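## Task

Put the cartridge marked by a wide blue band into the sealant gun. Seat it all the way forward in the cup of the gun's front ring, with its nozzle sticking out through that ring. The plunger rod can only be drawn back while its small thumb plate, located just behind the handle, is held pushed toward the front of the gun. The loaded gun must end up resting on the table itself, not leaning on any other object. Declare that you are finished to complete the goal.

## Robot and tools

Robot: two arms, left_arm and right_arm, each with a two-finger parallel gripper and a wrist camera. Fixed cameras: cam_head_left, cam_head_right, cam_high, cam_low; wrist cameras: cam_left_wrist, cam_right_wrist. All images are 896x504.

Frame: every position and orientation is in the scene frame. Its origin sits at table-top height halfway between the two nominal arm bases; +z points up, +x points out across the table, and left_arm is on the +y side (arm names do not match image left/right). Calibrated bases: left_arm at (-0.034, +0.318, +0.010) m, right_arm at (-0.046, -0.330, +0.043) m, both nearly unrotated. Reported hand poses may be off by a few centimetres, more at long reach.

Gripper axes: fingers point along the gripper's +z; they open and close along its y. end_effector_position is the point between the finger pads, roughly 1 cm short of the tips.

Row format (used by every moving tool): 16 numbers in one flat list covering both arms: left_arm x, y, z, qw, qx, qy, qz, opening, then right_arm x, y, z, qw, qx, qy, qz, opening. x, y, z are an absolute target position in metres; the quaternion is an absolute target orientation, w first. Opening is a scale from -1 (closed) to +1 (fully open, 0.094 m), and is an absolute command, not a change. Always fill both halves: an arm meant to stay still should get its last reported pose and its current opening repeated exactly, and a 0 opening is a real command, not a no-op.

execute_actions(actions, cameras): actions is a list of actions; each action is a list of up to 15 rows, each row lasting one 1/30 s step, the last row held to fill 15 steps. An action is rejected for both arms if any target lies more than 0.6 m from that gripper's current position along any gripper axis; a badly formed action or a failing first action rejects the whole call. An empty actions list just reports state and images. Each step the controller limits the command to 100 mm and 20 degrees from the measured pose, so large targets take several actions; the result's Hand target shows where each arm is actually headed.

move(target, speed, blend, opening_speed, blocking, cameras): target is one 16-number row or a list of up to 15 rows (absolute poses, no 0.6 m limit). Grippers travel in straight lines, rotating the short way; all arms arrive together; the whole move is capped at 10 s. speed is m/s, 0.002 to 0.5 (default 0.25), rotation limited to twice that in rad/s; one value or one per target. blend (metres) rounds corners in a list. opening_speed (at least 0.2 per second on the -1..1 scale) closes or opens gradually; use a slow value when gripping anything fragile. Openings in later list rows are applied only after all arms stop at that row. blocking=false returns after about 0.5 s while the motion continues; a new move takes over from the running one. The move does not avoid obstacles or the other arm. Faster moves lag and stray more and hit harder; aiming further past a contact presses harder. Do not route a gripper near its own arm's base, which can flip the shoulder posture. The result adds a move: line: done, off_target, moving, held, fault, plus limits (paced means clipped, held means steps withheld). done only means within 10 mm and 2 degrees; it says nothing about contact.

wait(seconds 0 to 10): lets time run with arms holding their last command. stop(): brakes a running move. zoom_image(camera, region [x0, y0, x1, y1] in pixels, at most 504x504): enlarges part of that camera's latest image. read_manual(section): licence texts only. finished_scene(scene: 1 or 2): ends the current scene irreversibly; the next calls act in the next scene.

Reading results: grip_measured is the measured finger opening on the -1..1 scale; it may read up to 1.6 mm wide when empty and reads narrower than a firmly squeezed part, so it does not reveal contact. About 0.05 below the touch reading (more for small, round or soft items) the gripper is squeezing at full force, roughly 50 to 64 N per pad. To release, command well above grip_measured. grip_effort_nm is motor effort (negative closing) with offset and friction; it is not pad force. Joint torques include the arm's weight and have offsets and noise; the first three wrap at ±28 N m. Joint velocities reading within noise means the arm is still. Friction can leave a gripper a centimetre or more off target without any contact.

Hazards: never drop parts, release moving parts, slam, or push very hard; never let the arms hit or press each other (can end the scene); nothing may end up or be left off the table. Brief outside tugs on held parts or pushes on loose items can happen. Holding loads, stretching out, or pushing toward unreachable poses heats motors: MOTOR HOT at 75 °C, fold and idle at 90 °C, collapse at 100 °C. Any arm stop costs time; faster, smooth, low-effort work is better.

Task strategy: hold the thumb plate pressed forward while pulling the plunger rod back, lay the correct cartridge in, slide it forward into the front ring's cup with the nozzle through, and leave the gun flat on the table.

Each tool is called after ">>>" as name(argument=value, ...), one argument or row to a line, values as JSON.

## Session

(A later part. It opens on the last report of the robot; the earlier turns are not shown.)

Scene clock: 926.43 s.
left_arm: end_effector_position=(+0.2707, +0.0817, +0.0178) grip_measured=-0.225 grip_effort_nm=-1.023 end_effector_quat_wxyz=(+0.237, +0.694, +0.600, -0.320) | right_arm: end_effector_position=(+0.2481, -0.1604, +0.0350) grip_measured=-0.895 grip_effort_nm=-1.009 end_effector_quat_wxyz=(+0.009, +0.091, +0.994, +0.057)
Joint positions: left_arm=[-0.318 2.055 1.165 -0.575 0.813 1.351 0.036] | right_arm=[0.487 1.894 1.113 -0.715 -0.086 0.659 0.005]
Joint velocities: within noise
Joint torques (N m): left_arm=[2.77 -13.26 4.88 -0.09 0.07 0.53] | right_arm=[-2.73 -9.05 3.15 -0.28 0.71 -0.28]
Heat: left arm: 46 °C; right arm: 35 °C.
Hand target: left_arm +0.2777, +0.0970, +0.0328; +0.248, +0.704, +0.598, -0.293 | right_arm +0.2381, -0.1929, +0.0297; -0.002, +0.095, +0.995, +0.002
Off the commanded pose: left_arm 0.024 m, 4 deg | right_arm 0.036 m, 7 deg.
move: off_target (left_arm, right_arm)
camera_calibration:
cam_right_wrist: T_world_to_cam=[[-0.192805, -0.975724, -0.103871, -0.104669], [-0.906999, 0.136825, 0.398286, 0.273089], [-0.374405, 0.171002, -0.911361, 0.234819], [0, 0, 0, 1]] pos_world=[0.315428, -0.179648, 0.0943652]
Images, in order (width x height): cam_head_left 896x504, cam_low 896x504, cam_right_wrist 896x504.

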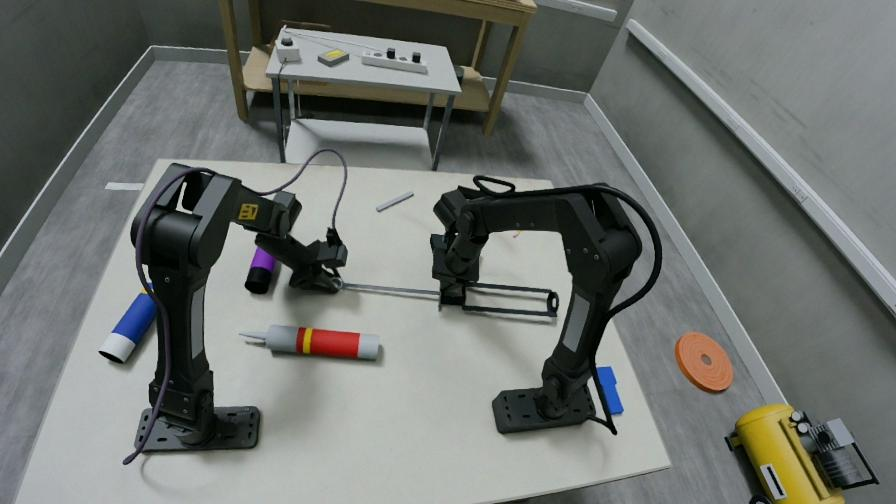

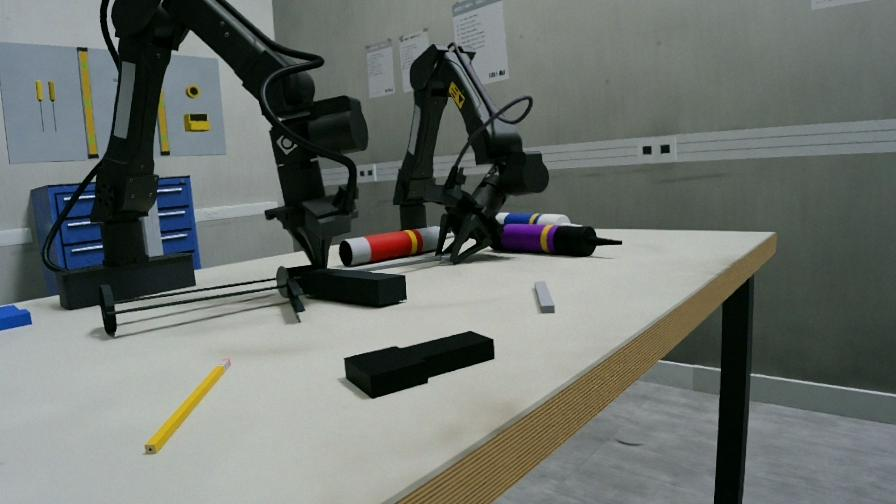

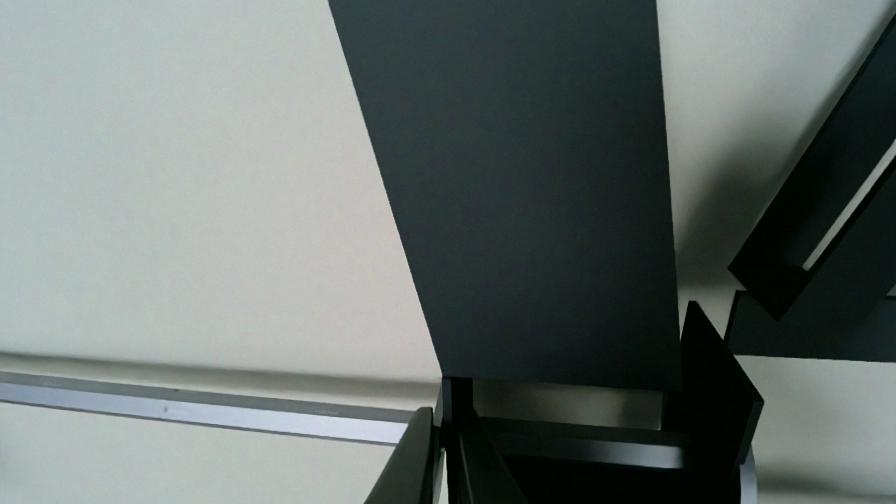

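>>> move(
  target=[
    [0.279,0.083,0.029,0.2478,0.705,0.597,-0.2925,-0.5,0.2465,-0.167,0.029,0.0,0.0958,0.9954,0,-1],
    [0.279,0.083,0.029,0.2478,0.705,0.597,-0.2925,0.3,0.2465,-0.167,0.029,0.0,0.0958,0.9954,0,-0.1],
  ],
  speed=0.06,
  opening_speed=0.8,
  cameras=["cam_right_wrist","cam_low","cam_left_wrist"],
)

Scene clock: 952.60 s.
left_arm: end_effector_position=(+0.2709, +0.0820, +0.0173) grip_measured=+0.298 grip_effort_nm=0.129 end_effector_quat_wxyz=(+0.237, +0.698, +0.597, -0.316) | right_arm: end_effector_position=(+0.2491, -0.1644, +0.0316) grip_measured=-0.103 grip_effort_nm=0.159 end_effector_quat_wxyz=(+0.008, +0.086, +0.996, +0.014)
Joint positions: left_arm=[-0.319 2.054 1.165 -0.575 0.806 1.359 0.061] | right_arm=[0.513 1.934 1.159 -0.767 -0.014 0.673 0.042]
Joint velocities: within noise
Joint torques (N m): left_arm=[-0.1 -11.62 5.5 0.31 0.05 -0.02] | right_arm=[0.27 -7.43 6.52 -0.09 0.13 0.12]
Heat: left arm: 46 °C; right arm: 35 °C.
Hand target: left_arm +0.2792, +0.0834, +0.0281; +0.248, +0.708, +0.595, -0.290 | right_arm +0.2455, -0.1683, +0.0289; -0.002, +0.091, +0.996, -0.002
Off the commanded pose: left_arm 0.014 m, 3 deg | right_arm 0.005 m, 2 deg.
move: off_target (left_arm); target 2's new opening was sent with right_arm's hand 0.011 m and 4 deg from that target
camera_calibration:
cam_left_wrist: T_world_to_cam=[[-0.985584, 0.162102, 0.0484399, 0.251625], [0.138798, 0.938433, -0.316353, -0.0741093], [-0.096739, -0.305069, -0.947404, 0.156204], [0, 0, 0, 1]] pos_world=[0.273395, 0.0764106, 0.112355]
cam_right_wrist: T_world_to_cam=[[-0.184954, -0.982559, -0.0192541, -0.114454], [-0.905154, 0.162688, 0.392719, 0.279932], [-0.382737, 0.090063, -0.919457, 0.221781], [0, 0, 0, 1]] pos_world=[0.317097, -0.177974, 0.0917797]
Images, in order (width x height): cam_low 896x504, cam_left_wrist 896x504, cam_right_wrist 896x504.

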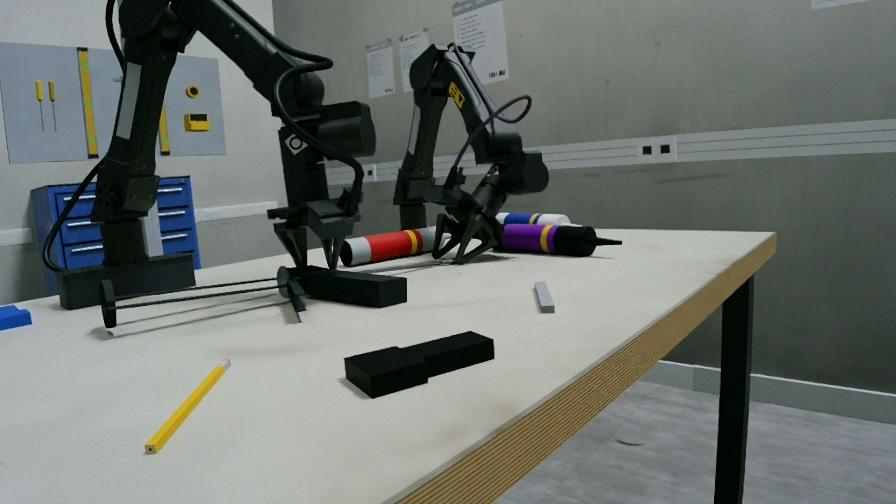

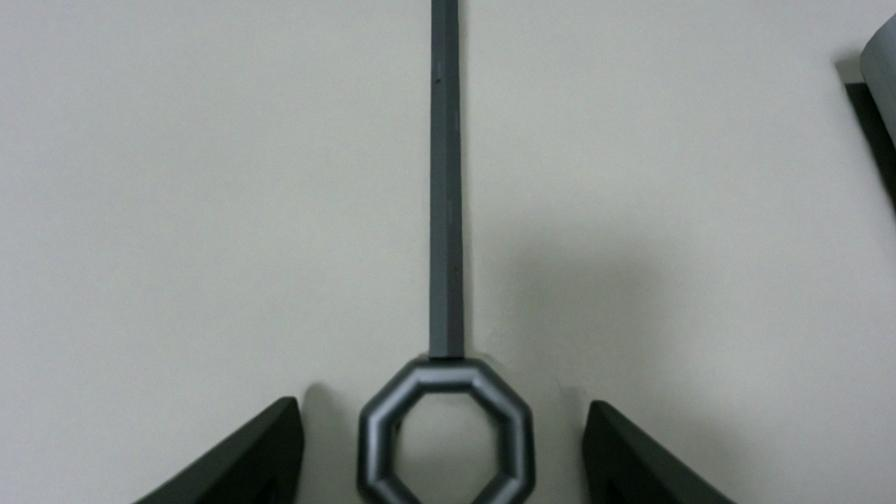

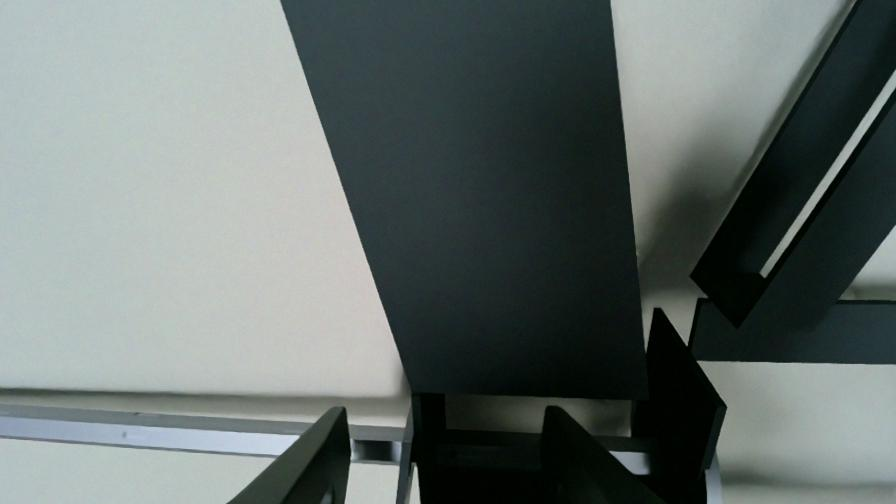

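>>> move(
  target=[
    [0.291,0.153,0.100,0.2478,0.705,0.597,-0.2925,0.3,0.2465,-0.165,0.13,0.0,0.0958,0.9954,0,-0.1],
    [0.291,0.153,0.22,0.2478,0.705,0.597,-0.2925,1,0.215,-0.30,0.25,0.0,0.0958,0.9954,0,1],
  ],
  speed=0.15,
  blend=0.03,
)

Scene clock: 965.37 s.
left_arm: end_effector_position=(+0.2965, +0.1526, +0.1998) grip_measured=+0.998 grip_effort_nm=0.120 end_effector_quat_wxyz=(+0.231, +0.692, +0.611, -0.307) | right_arm: end_effector_position=(+0.2181, -0.2984, +0.2398) grip_measured=+0.998 grip_effort_nm=0.154 end_effector_quat_wxyz=(+0.012, +0.109, +0.994, +0.008)
Joint positions: left_arm=[-0.117 1.931 1.769 -1.492 0.786 1.61 0.094] | right_arm=[0.12 1.552 1.563 -1.555 -0.01 0.327 0.094]
Joint velocities: within noise
Joint torques (N m): left_arm=[0.54 -11.07 8.4 -0.23 0.42 0.16] | right_arm=[-0.32 -6.83 7.94 0.05 0.02 -0.17]
Heat: left arm: 43 °C; right arm: 34 °C.
Hand target: left_arm +0.2945, +0.1549, +0.2198; +0.249, +0.699, +0.603, -0.294 | right_arm +0.2171, -0.3002, +0.2494; +0.023, +0.103, +0.994, +0.008
Off the commanded pose: left_arm 0.021 m, 3 deg | right_arm 0.011 m, 2 deg.
joint sent to its limit (right arm) — joint 4 (wrist pitch), lower limit. The joint targets are off in orientation, not in position.
move: off_target (left_arm, right_arm); target 2's new opening was sent with left_arm's hand 0.021 m and 3 deg from that target
camera_calibration:
cam_left_wrist: T_world_to_cam=[[-0.989311, 0.134289, 0.0568358, 0.260221], [0.111884, 0.949001, -0.294752, -0.0841003], [-0.0935193, -0.285242, -0.953882, 0.350369], [0, 0, 0, 1]] pos_world=[0.299615, 0.144807, 0.294633]
cam_right_wrist: T_world_to_cam=[[-0.230166, -0.973123, -0.00745686, -0.237966], [-0.898586, 0.209582, 0.385511, 0.206189], [-0.373587, 0.0954321, -0.922673, 0.413838], [0, 0, 0, 1]] pos_world=[0.285111, -0.314277, 0.300574]

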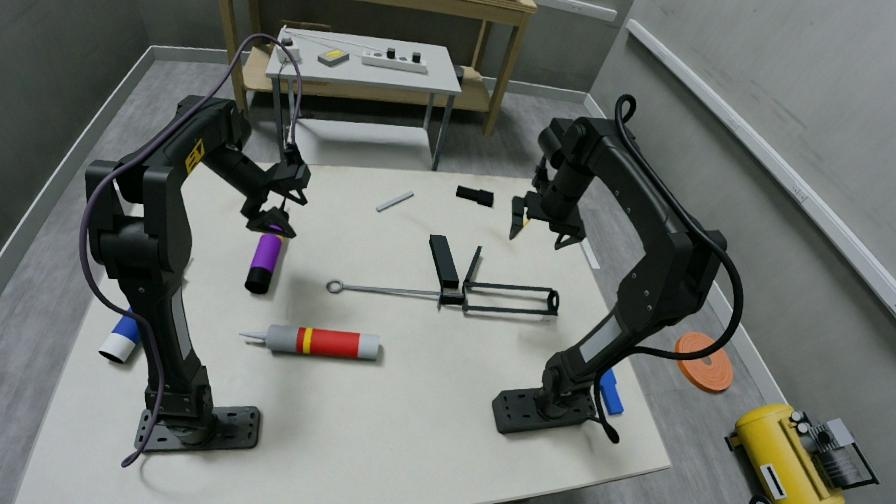

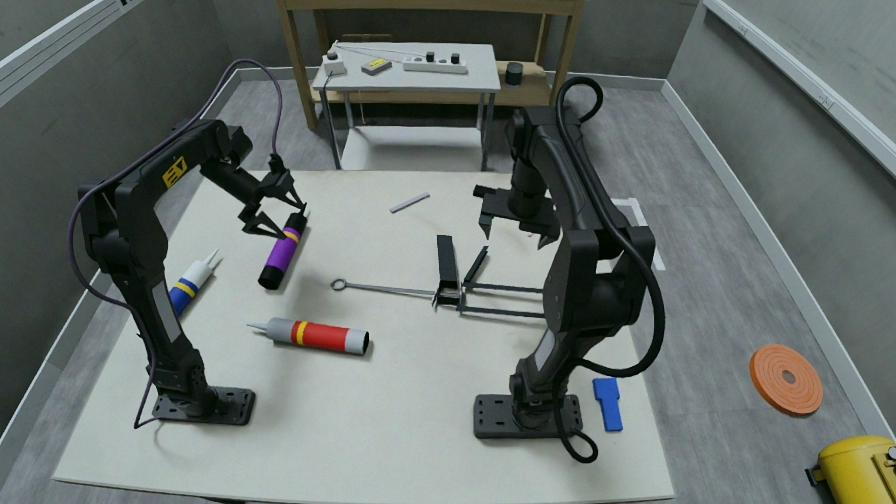

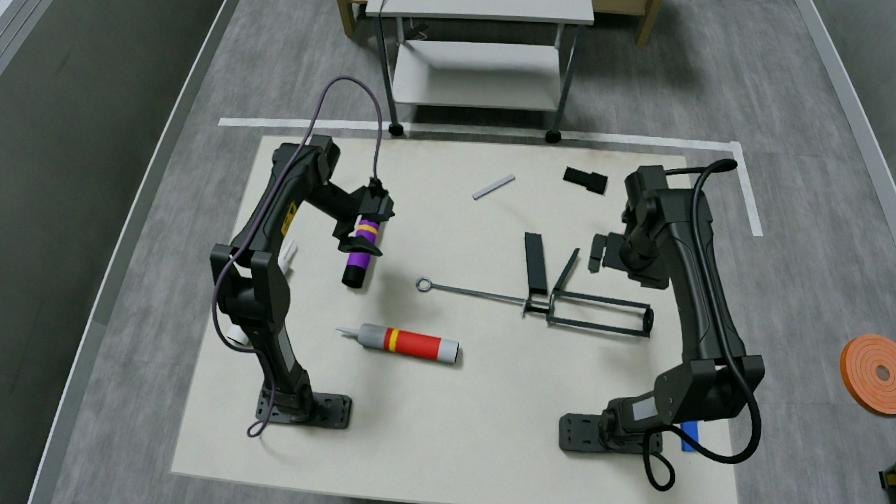

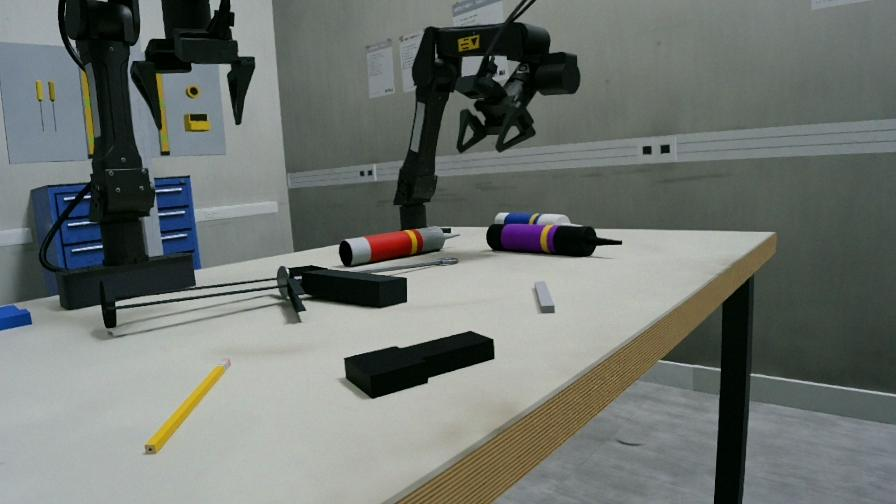

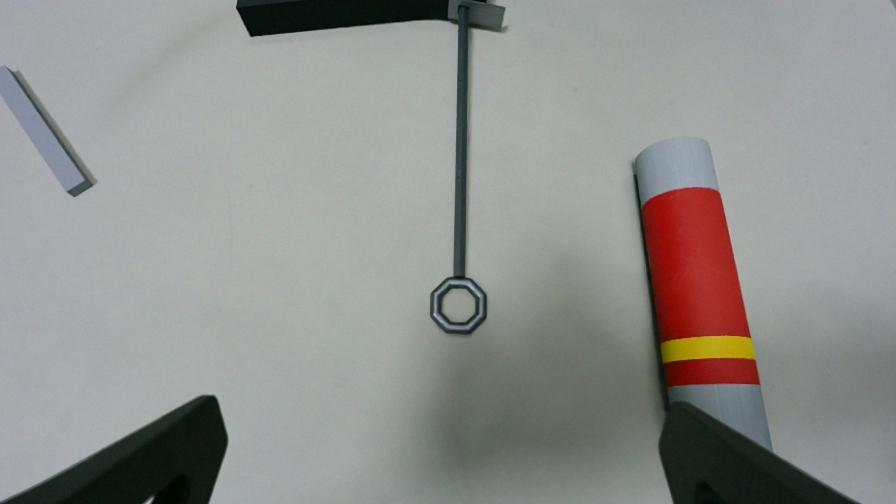

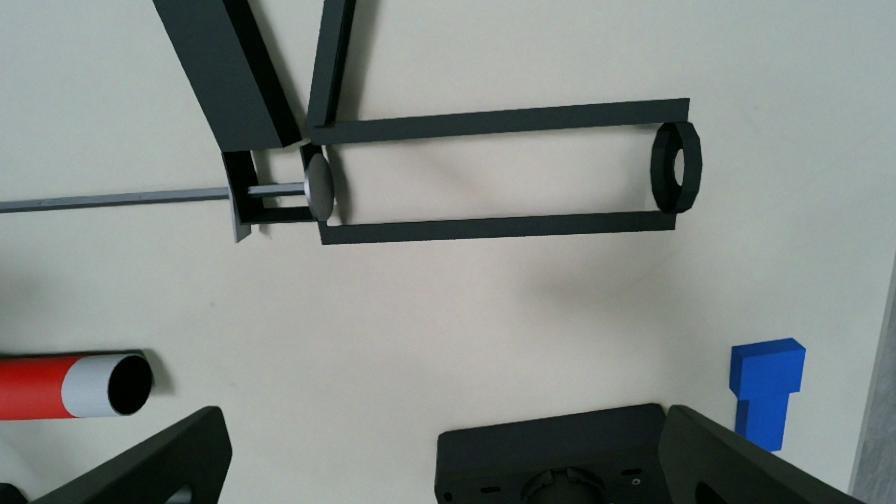

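>>> move(
  target=[0.19,0.43,0.25,0,0.1564,0.9877,0,1,0.215,-0.33,0.26,0.0,0.0958,0.9954,0,1],
  cameras=["cam_left_wrist","cam_high","cam_right_wrist"],
)

Scene clock: 1096.07 s.
left_arm: end_effector_position=(+0.1997, +0.4310, +0.2418) grip_measured=+0.998 grip_effort_nm=0.115 end_effector_quat_wxyz=(+0.076, +0.168, +0.982, +0.042) | right_arm: end_effector_position=(+0.2176, -0.3275, +0.2469) grip_measured=+0.998 grip_effort_nm=0.149 end_effector_quat_wxyz=(+0.027, +0.101, +0.994, +0.007)
Joint positions: left_arm=[0.463 1.435 1.588 -1.552 0.022 0.799 0.094] | right_arm=[0.012 1.523 1.563 -1.555 -0.008 0.202 0.094]
Joint velocities: within noise
Joint torques (N m): left_arm=[0.29 -6.61 6.09 0.16 -0.07 -0.14] | right_arm=[-0.69 -7.39 7.95 0.11 0.06 -0.18]
Heat: left arm: 42 °C; right arm: 33 °C.
Hand target: left_arm +0.1894, +0.4292, +0.2495; +0.076, +0.158, +0.983, +0.048 | right_arm +0.2152, -0.3309, +0.2589; +0.044, +0.098, +0.994, +0.004
Off the commanded pose: left_arm 0.013 m, 10 deg | right_arm 0.014 m, 3 deg.
joint sent to its limit (left arm) — joint 4 (wrist pitch), lower limit. The joint targets are off in orientation, not in position.
joint sent to its limit (right arm) — joint 4 (wrist pitch), lower limit. The joint targets are off in orientation, not in position.
move: off_target (left_arm, right_arm)
camera_calibration:
cam_left_wrist: T_world_to_cam=[[-0.314311, -0.942537, -0.113284, 0.495118], [-0.903294, 0.260229, 0.341088, 0.0207199], [-0.292008, 0.209537, -0.93318, 0.282206], [0, 0, 0, 1]] pos_world=[0.256743, 0.402142, 0.312371]
cam_right_wrist: T_world_to_cam=[[-0.215108, -0.976545, -0.00937357, -0.270313], [-0.912998, 0.197685, 0.356868, 0.215368], [-0.346644, 0.0853233, -0.934108, 0.416637], [0, 0, 0, 1]] pos_world=[0.282908, -0.342097, 0.309792]
Images, in order (width x height): cam_high 896x504, cam_left_wrist 896x504, cam_right_wrist 896x504.

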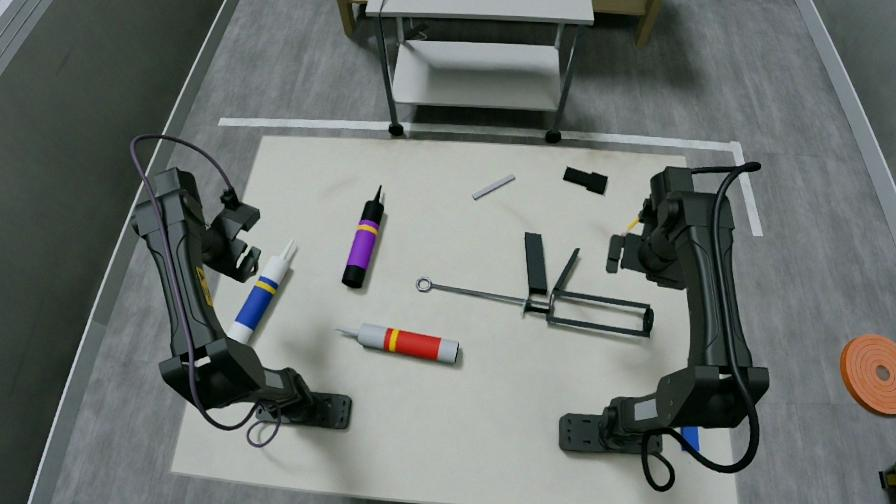

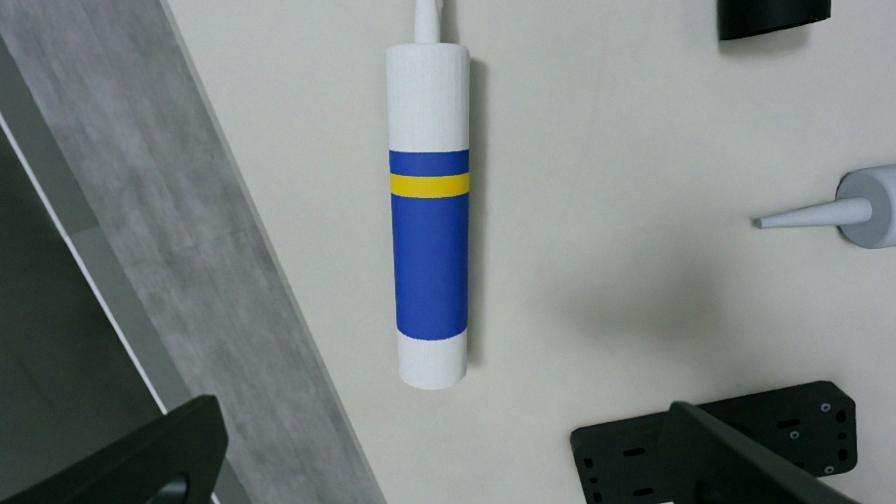

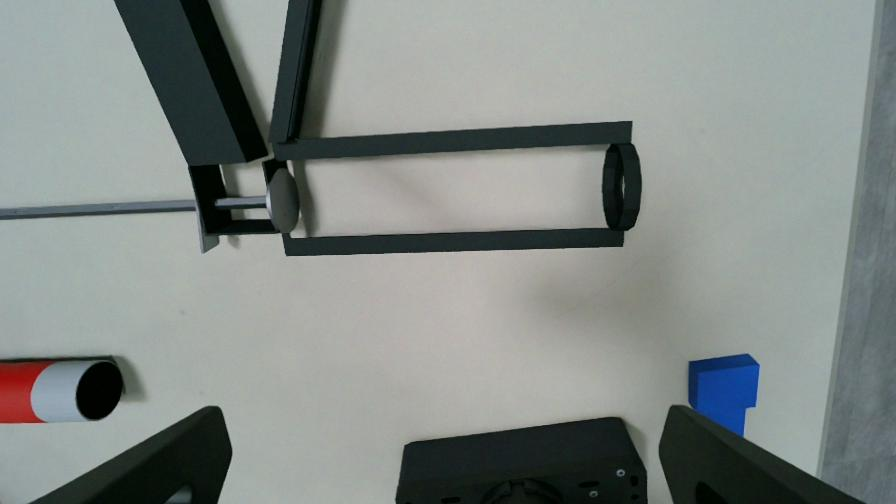

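>>> move(
  target=[0.161,0.479,0.12,0,0.1616,0.9868,0,1,0.215,-0.33,0.26,0.0,0.0958,0.9954,0,1],
  cameras=["cam_left_wrist","cam_high"],
)

Scene clock: 1134.87 s.
left_arm: end_effector_position=(+0.1568, +0.4717, +0.1224) grip_measured=+0.998 grip_effort_nm=0.120 end_effector_quat_wxyz=(-0.004, +0.153, +0.988, -0.011) | right_arm: end_effector_position=(+0.2176, -0.3278, +0.2469) grip_measured=+0.998 grip_effort_nm=0.154 end_effector_quat_wxyz=(+0.027, +0.101, +0.994, +0.006)
Joint positions: left_arm=[0.682 1.492 1.169 -1.27 0.01 0.987 0.094] | right_arm=[0.012 1.523 1.563 -1.555 -0.007 0.202 0.094]
Joint velocities: within noise
Joint torques (N m): left_arm=[0.42 -4.66 5.41 0.36 -0.04 0.18] | right_arm=[-0.36 -7.45 7.9 0.1 0.06 -0.17]
Heat: left arm: 36 °C; right arm: 34 °C.
Hand target: left_arm +0.1595, +0.4773, +0.1205; +0.001, +0.157, +0.988, -0.002 | right_arm +0.2150, -0.3302, +0.2589; +0.044, +0.096, +0.994, +0.003
Off the commanded pose: left_arm 0.009 m, 2 deg | right_arm 0.013 m, 3 deg.
joint sent to its limit (right arm) — joint 4 (wrist pitch), lower limit. The joint targets are off in orientation, not in position.
move: off_target (right_arm)
camera_calibration:
cam_left_wrist: T_world_to_cam=[[-0.293086, -0.955953, 0.0159676, 0.493647], [-0.840695, 0.265631, 0.471882, -0.0162643], [-0.455338, 0.124878, -0.881517, 0.208962], [0, 0, 0, 1]] pos_world=[0.226156, 0.450128, 0.183996]
Images, in order (width x height): cam_high 896x504, cam_left_wrist 896x504.

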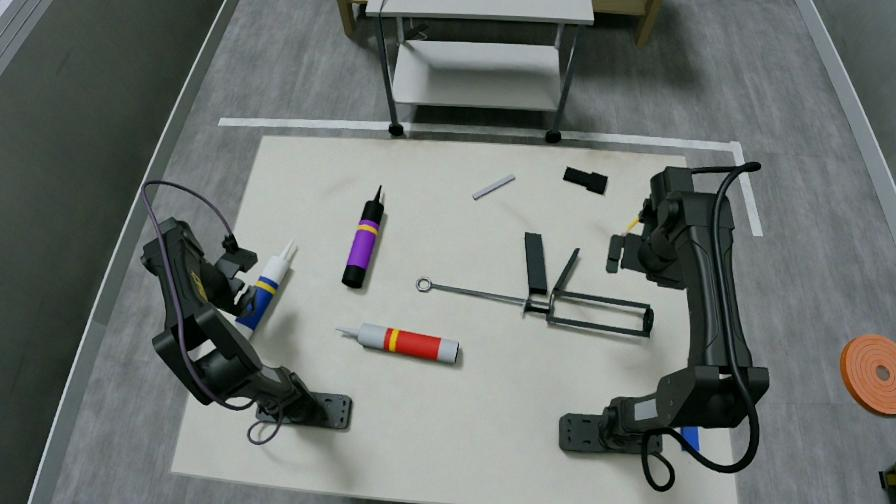

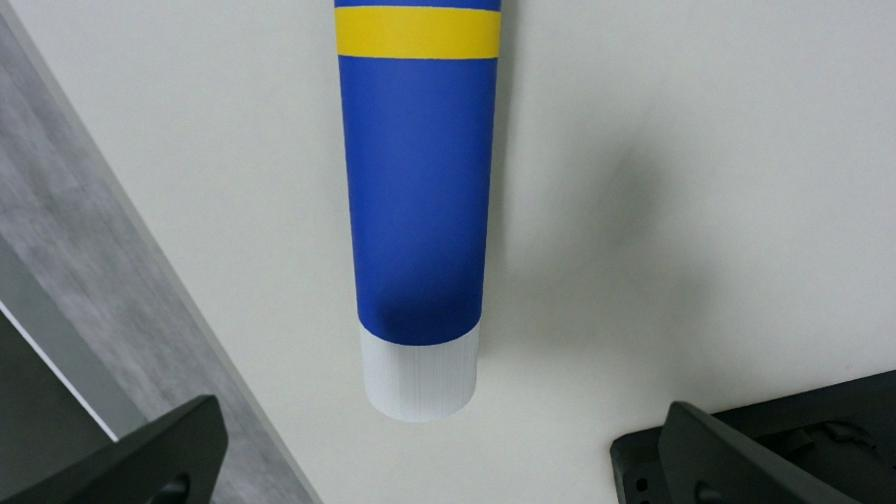

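>>> move(
  target=[
    [0.183,0.482,0.08,0,0.1564,0.9877,0,1,0.215,-0.33,0.26,0.0,0.0958,0.9954,0,1],
    [0.183,0.482,0.045,0,0.1564,0.9877,0,1,0.215,-0.33,0.26,0.0,0.0958,0.9954,0,1],
  ],
  speed=0.12,
  cameras=["cam_left_wrist","cam_low"],
)

Scene clock: 1149.50 s.
left_arm: end_effector_position=(+0.1804, +0.4771, +0.0492) grip_measured=+0.998 grip_effort_nm=0.115 end_effector_quat_wxyz=(+0.000, +0.165, +0.986, -0.007) | right_arm: end_effector_position=(+0.2176, -0.3278, +0.2469) grip_measured=+0.998 grip_effort_nm=0.154 end_effector_quat_wxyz=(+0.027, +0.101, +0.994, +0.006)
Joint positions: left_arm=[0.642 1.632 1.008 -0.958 0.01 0.972 0.094] | right_arm=[0.012 1.523 1.563 -1.555 -0.007 0.202 0.094]
Joint velocities: within noise
Joint torques (N m): left_arm=[-0.43 -4.72 5.16 0.37 -0.08 -0.13] | right_arm=[-0.35 -7.46 7.9 0.11 0.05 -0.17]
Heat: left arm: 36 °C; right arm: 34 °C.
Hand target: left_arm +0.1836, +0.4798, +0.0452; +0.000, +0.161, +0.987, +0.000 | right_arm +0.2150, -0.3299, +0.2589; +0.044, +0.096, +0.994, +0.004
Off the commanded pose: left_arm 0.007 m, 1 deg | right_arm 0.013 m, 3 deg.
joint sent to its limit (right arm) — joint 4 (wrist pitch), lower limit. The joint targets are off in orientation, not in position.
move: off_target (right_arm)
camera_calibration:
cam_left_wrist: T_world_to_cam=[[-0.316556, -0.948547, 0.00708949, 0.508073], [-0.837815, 0.28309, 0.466825, 0.0281242], [-0.444813, 0.141836, -0.884321, 0.144648], [0, 0, 0, 1]] pos_world=[0.248737, 0.453454, 0.111184]
Images, in order (width x height): cam_low 896x504, cam_left_wrist 896x504.

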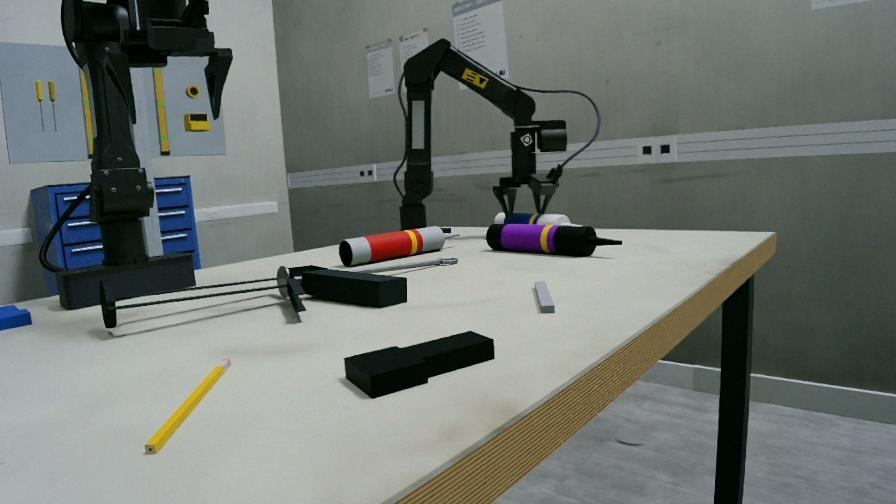

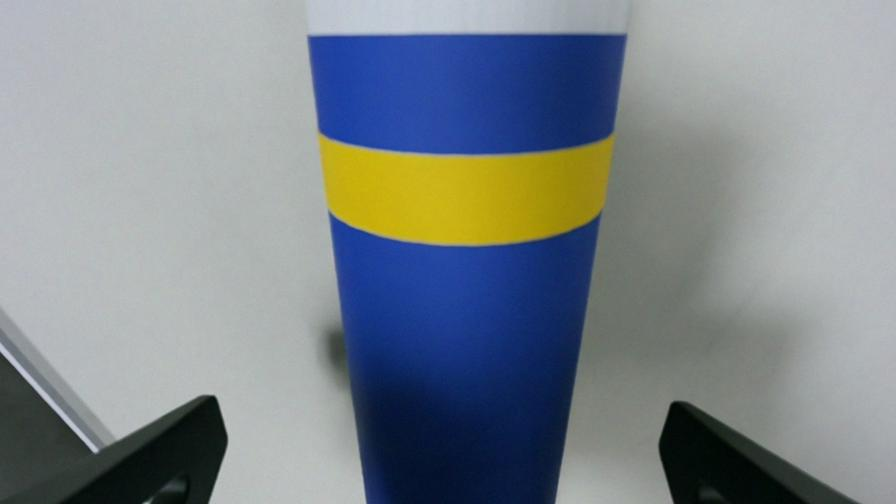

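>>> move(
  target=[
    [0.182,0.479,0.022,0,0.1564,0.9877,0,1,0.215,-0.33,0.26,0.0,0.0958,0.9954,0,1],
    [0.182,0.479,0.022,0,0.1564,0.9877,0,-0.1,0.215,-0.33,0.26,0.0,0.0958,0.9954,0,1],
  ],
  speed=0.08,
  opening_speed=0.6,
  cameras=["cam_left_wrist","cam_low"],
)

>>> zoom_image(
  camera="cam_low",
  region=[440, 120, 660, 280],
)

Scene clock: 1161.30 s.
left_arm: end_effector_position=(+0.1802, +0.4773, +0.0275) grip_measured=+0.029 grip_effort_nm=-1.023 end_effector_quat_wxyz=(+0.001, +0.161, +0.987, -0.005) | right_arm: end_effector_position=(+0.2176, -0.3278, +0.2469) grip_measured=+0.998 grip_effort_nm=0.149 end_effector_quat_wxyz=(+0.027, +0.101, +0.994, +0.006)
Joint positions: left_arm=[0.642 1.662 0.947 -0.86 0.008 0.963 0.048] | right_arm=[0.012 1.523 1.563 -1.555 -0.007 0.202 0.094]
Joint velocities: within noise
Joint torques (N m): left_arm=[-0.4 -4.81 4.75 0.36 -0.1 -0.13] | right_arm=[-0.35 -7.45 7.9 0.11 0.05 -0.17]
Heat: left arm: 35 °C; right arm: 34 °C.
Hand target: left_arm +0.1817, +0.4789, +0.0222; +0.000, +0.156, +0.988, +0.000 | right_arm +0.2150, -0.3299, +0.2589; +0.044, +0.096, +0.994, +0.004
Off the commanded pose: left_arm 0.006 m, 1 deg | right_arm 0.013 m, 3 deg.
joint sent to its limit (right arm) — joint 4 (wrist pitch), lower limit. The joint targets are off in orientation, not in position.
move: off_target (right_arm)
camera_calibration:
cam_left_wrist: T_world_to_cam=[[-0.30784, -0.951437, 0.00121227, 0.508303], [-0.842186, 0.273084, 0.464917, 0.0436553], [-0.44267, 0.142099, -0.885354, 0.124825], [0, 0, 0, 1]] pos_world=[0.248498, 0.453959, 0.0896022]
Images, in order (width x height): cam_low 896x504, cam_left_wrist 896x504.

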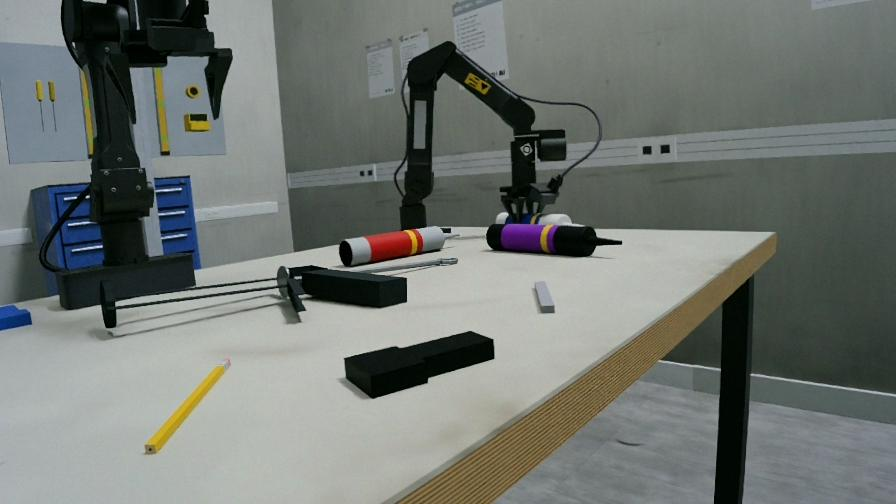

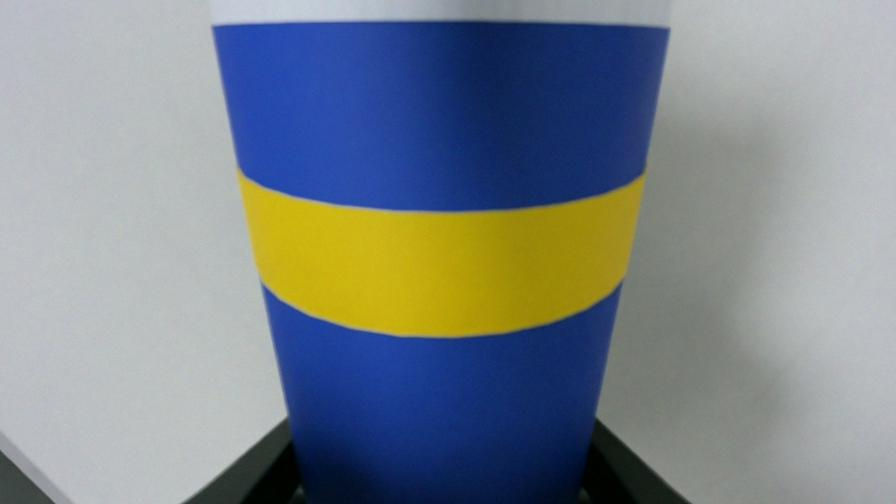

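Scaled by 2.291 from the camera's 896x504 image, which has a finer 1280x720 frame.

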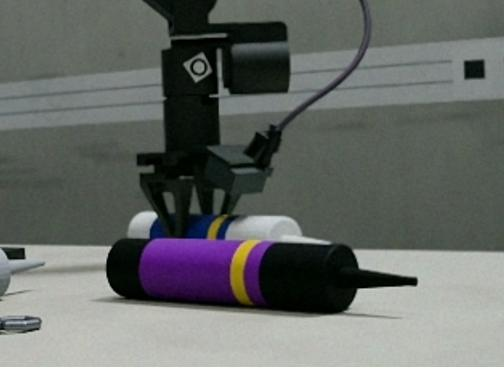

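>>> move(
  target=[
    [0.182,0.479,0.17,0,0.1564,0.9877,0,-0.1,0.24,-0.48,0.30,0.0,0.0958,0.9954,0,1],
    [0.29,0.33,0.19,0,0.454,0.891,0,-0.1,0.24,-0.48,0.30,0.0,0.0958,0.9954,0,1],
    [0.29,0.05,0.19,0,0.669,0.743,0,-0.1,0.24,-0.48,0.30,0.0,0.0958,0.9954,0,1],
  ],
  speed=0.2,
  blend=0.04,
)

Scene clock: 1184.50 s.
left_arm: end_effector_position=(+0.2870, +0.0567, +0.1764) grip_measured=+0.029 grip_effort_nm=-1.023 end_effector_quat_wxyz=(+0.027, +0.677, +0.735, +0.008) | right_arm: end_effector_position=(+0.2391, -0.4782, +0.2946) grip_measured=+0.998 grip_effort_nm=0.144 end_effector_quat_wxyz=(+0.107, +0.101, +0.988, -0.041)
Joint positions: left_arm=[-0.689 2.124 2.171 -1.563 -0.014 0.797 0.048] | right_arm=[-0.473 1.641 1.859 -1.558 -0.003 -0.281 0.094]
Joint velocities: within noise
Joint torques (N m): left_arm=[0.46 -9.62 10.03 0.09 -0.05 -0.15] | right_arm=[-0.51 -5.56 8.2 0.46 -0.02 -0.17]
Heat: left arm: 36 °C; right arm: 33 °C.
Hand target: left_arm +0.2924, +0.0560, +0.1883; +0.042, +0.669, +0.742, +0.011 | right_arm +0.2395, -0.4804, +0.2987; +0.109, +0.097, +0.988, -0.043
Off the commanded pose: left_arm 0.015 m, 3 deg | right_arm 0.006 m, 13 deg.
joint sent to its limit (left arm) — joint 4 (wrist pitch), lower limit. The joint targets are off in position and orientation.
joint sent to its limit (right arm) — joint 4 (wrist pitch), lower limit. The joint targets are off in orientation, not in position.
move: off_target (left_arm, right_arm)
camera_calibration:
cam_left_wrist: T_world_to_cam=[[-0.994098, -0.0930331, -0.0557965, 0.299239], [-0.108138, 0.890753, 0.441436, -0.0623747], [0.00863278, 0.444864, -0.895556, 0.218816], [0, 0, 0, 1]] pos_world=[0.288839, -0.0139438, 0.240193]
cam_right_wrist: T_world_to_cam=[[-0.224407, -0.972175, 0.0672114, -0.43068], [-0.953196, 0.233321, 0.192299, 0.322948], [-0.20263, -0.0209123, -0.979032, 0.409426], [0, 0, 0, 1]] pos_world=[0.294147, -0.485484, 0.367685]

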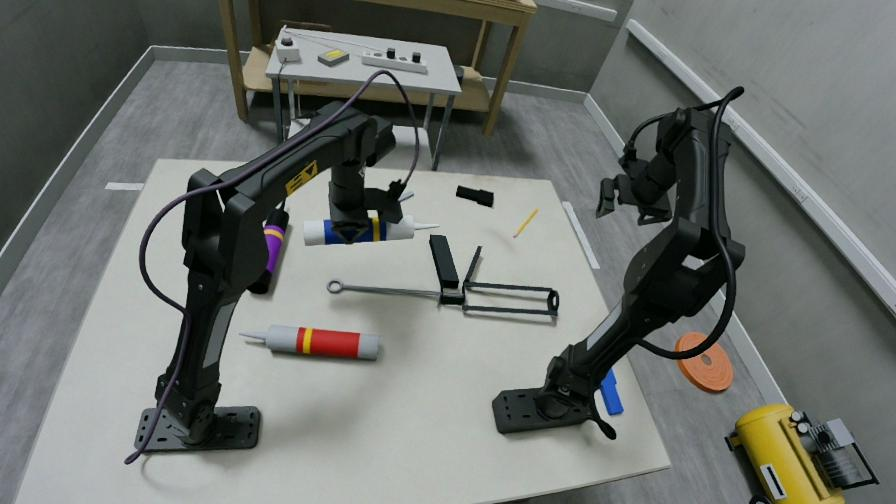

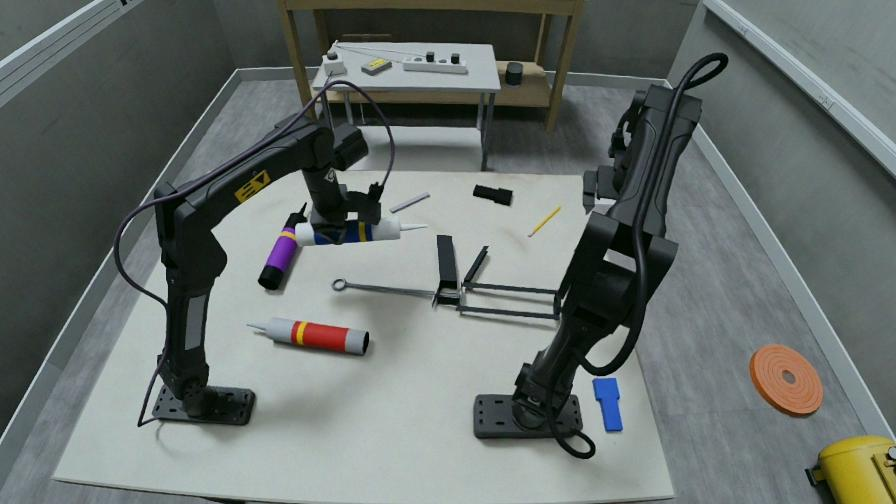

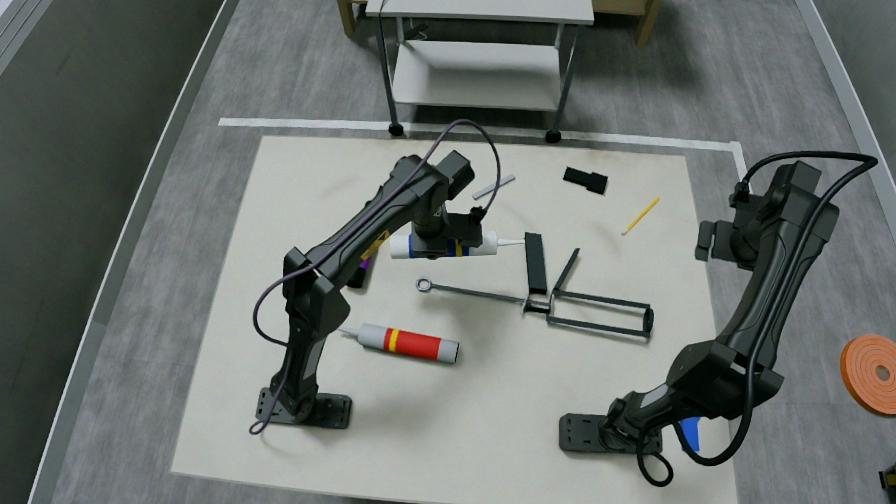

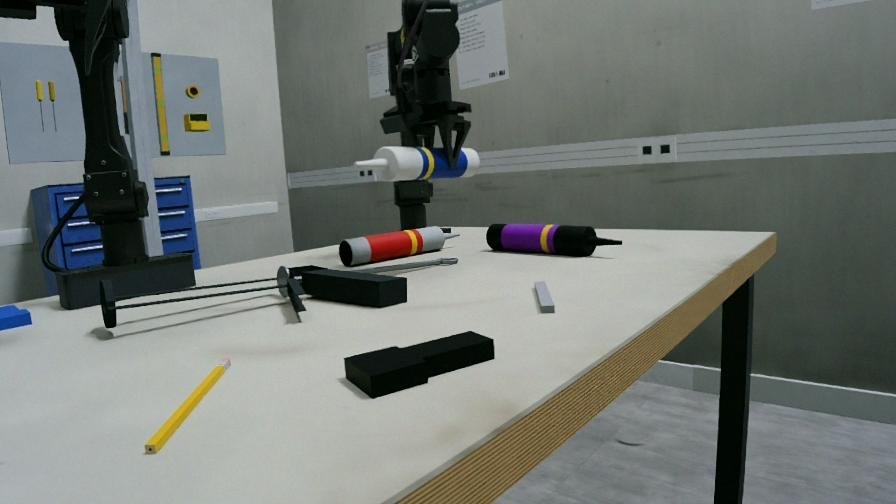

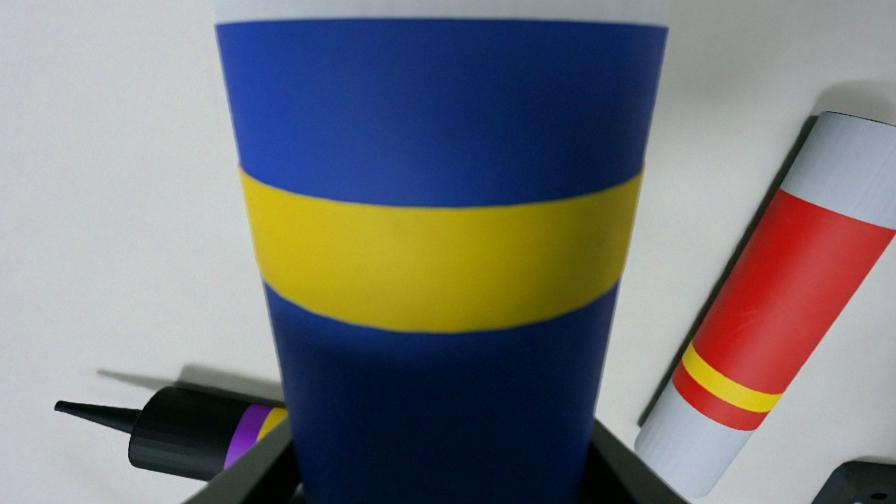

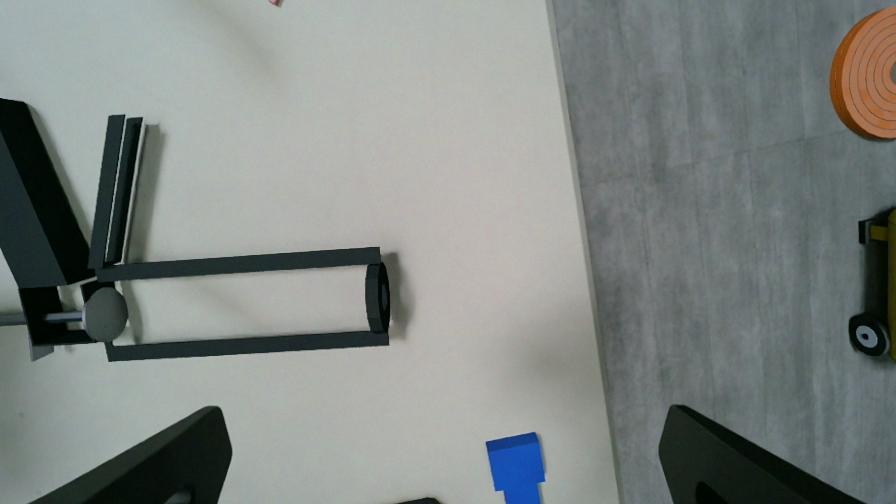

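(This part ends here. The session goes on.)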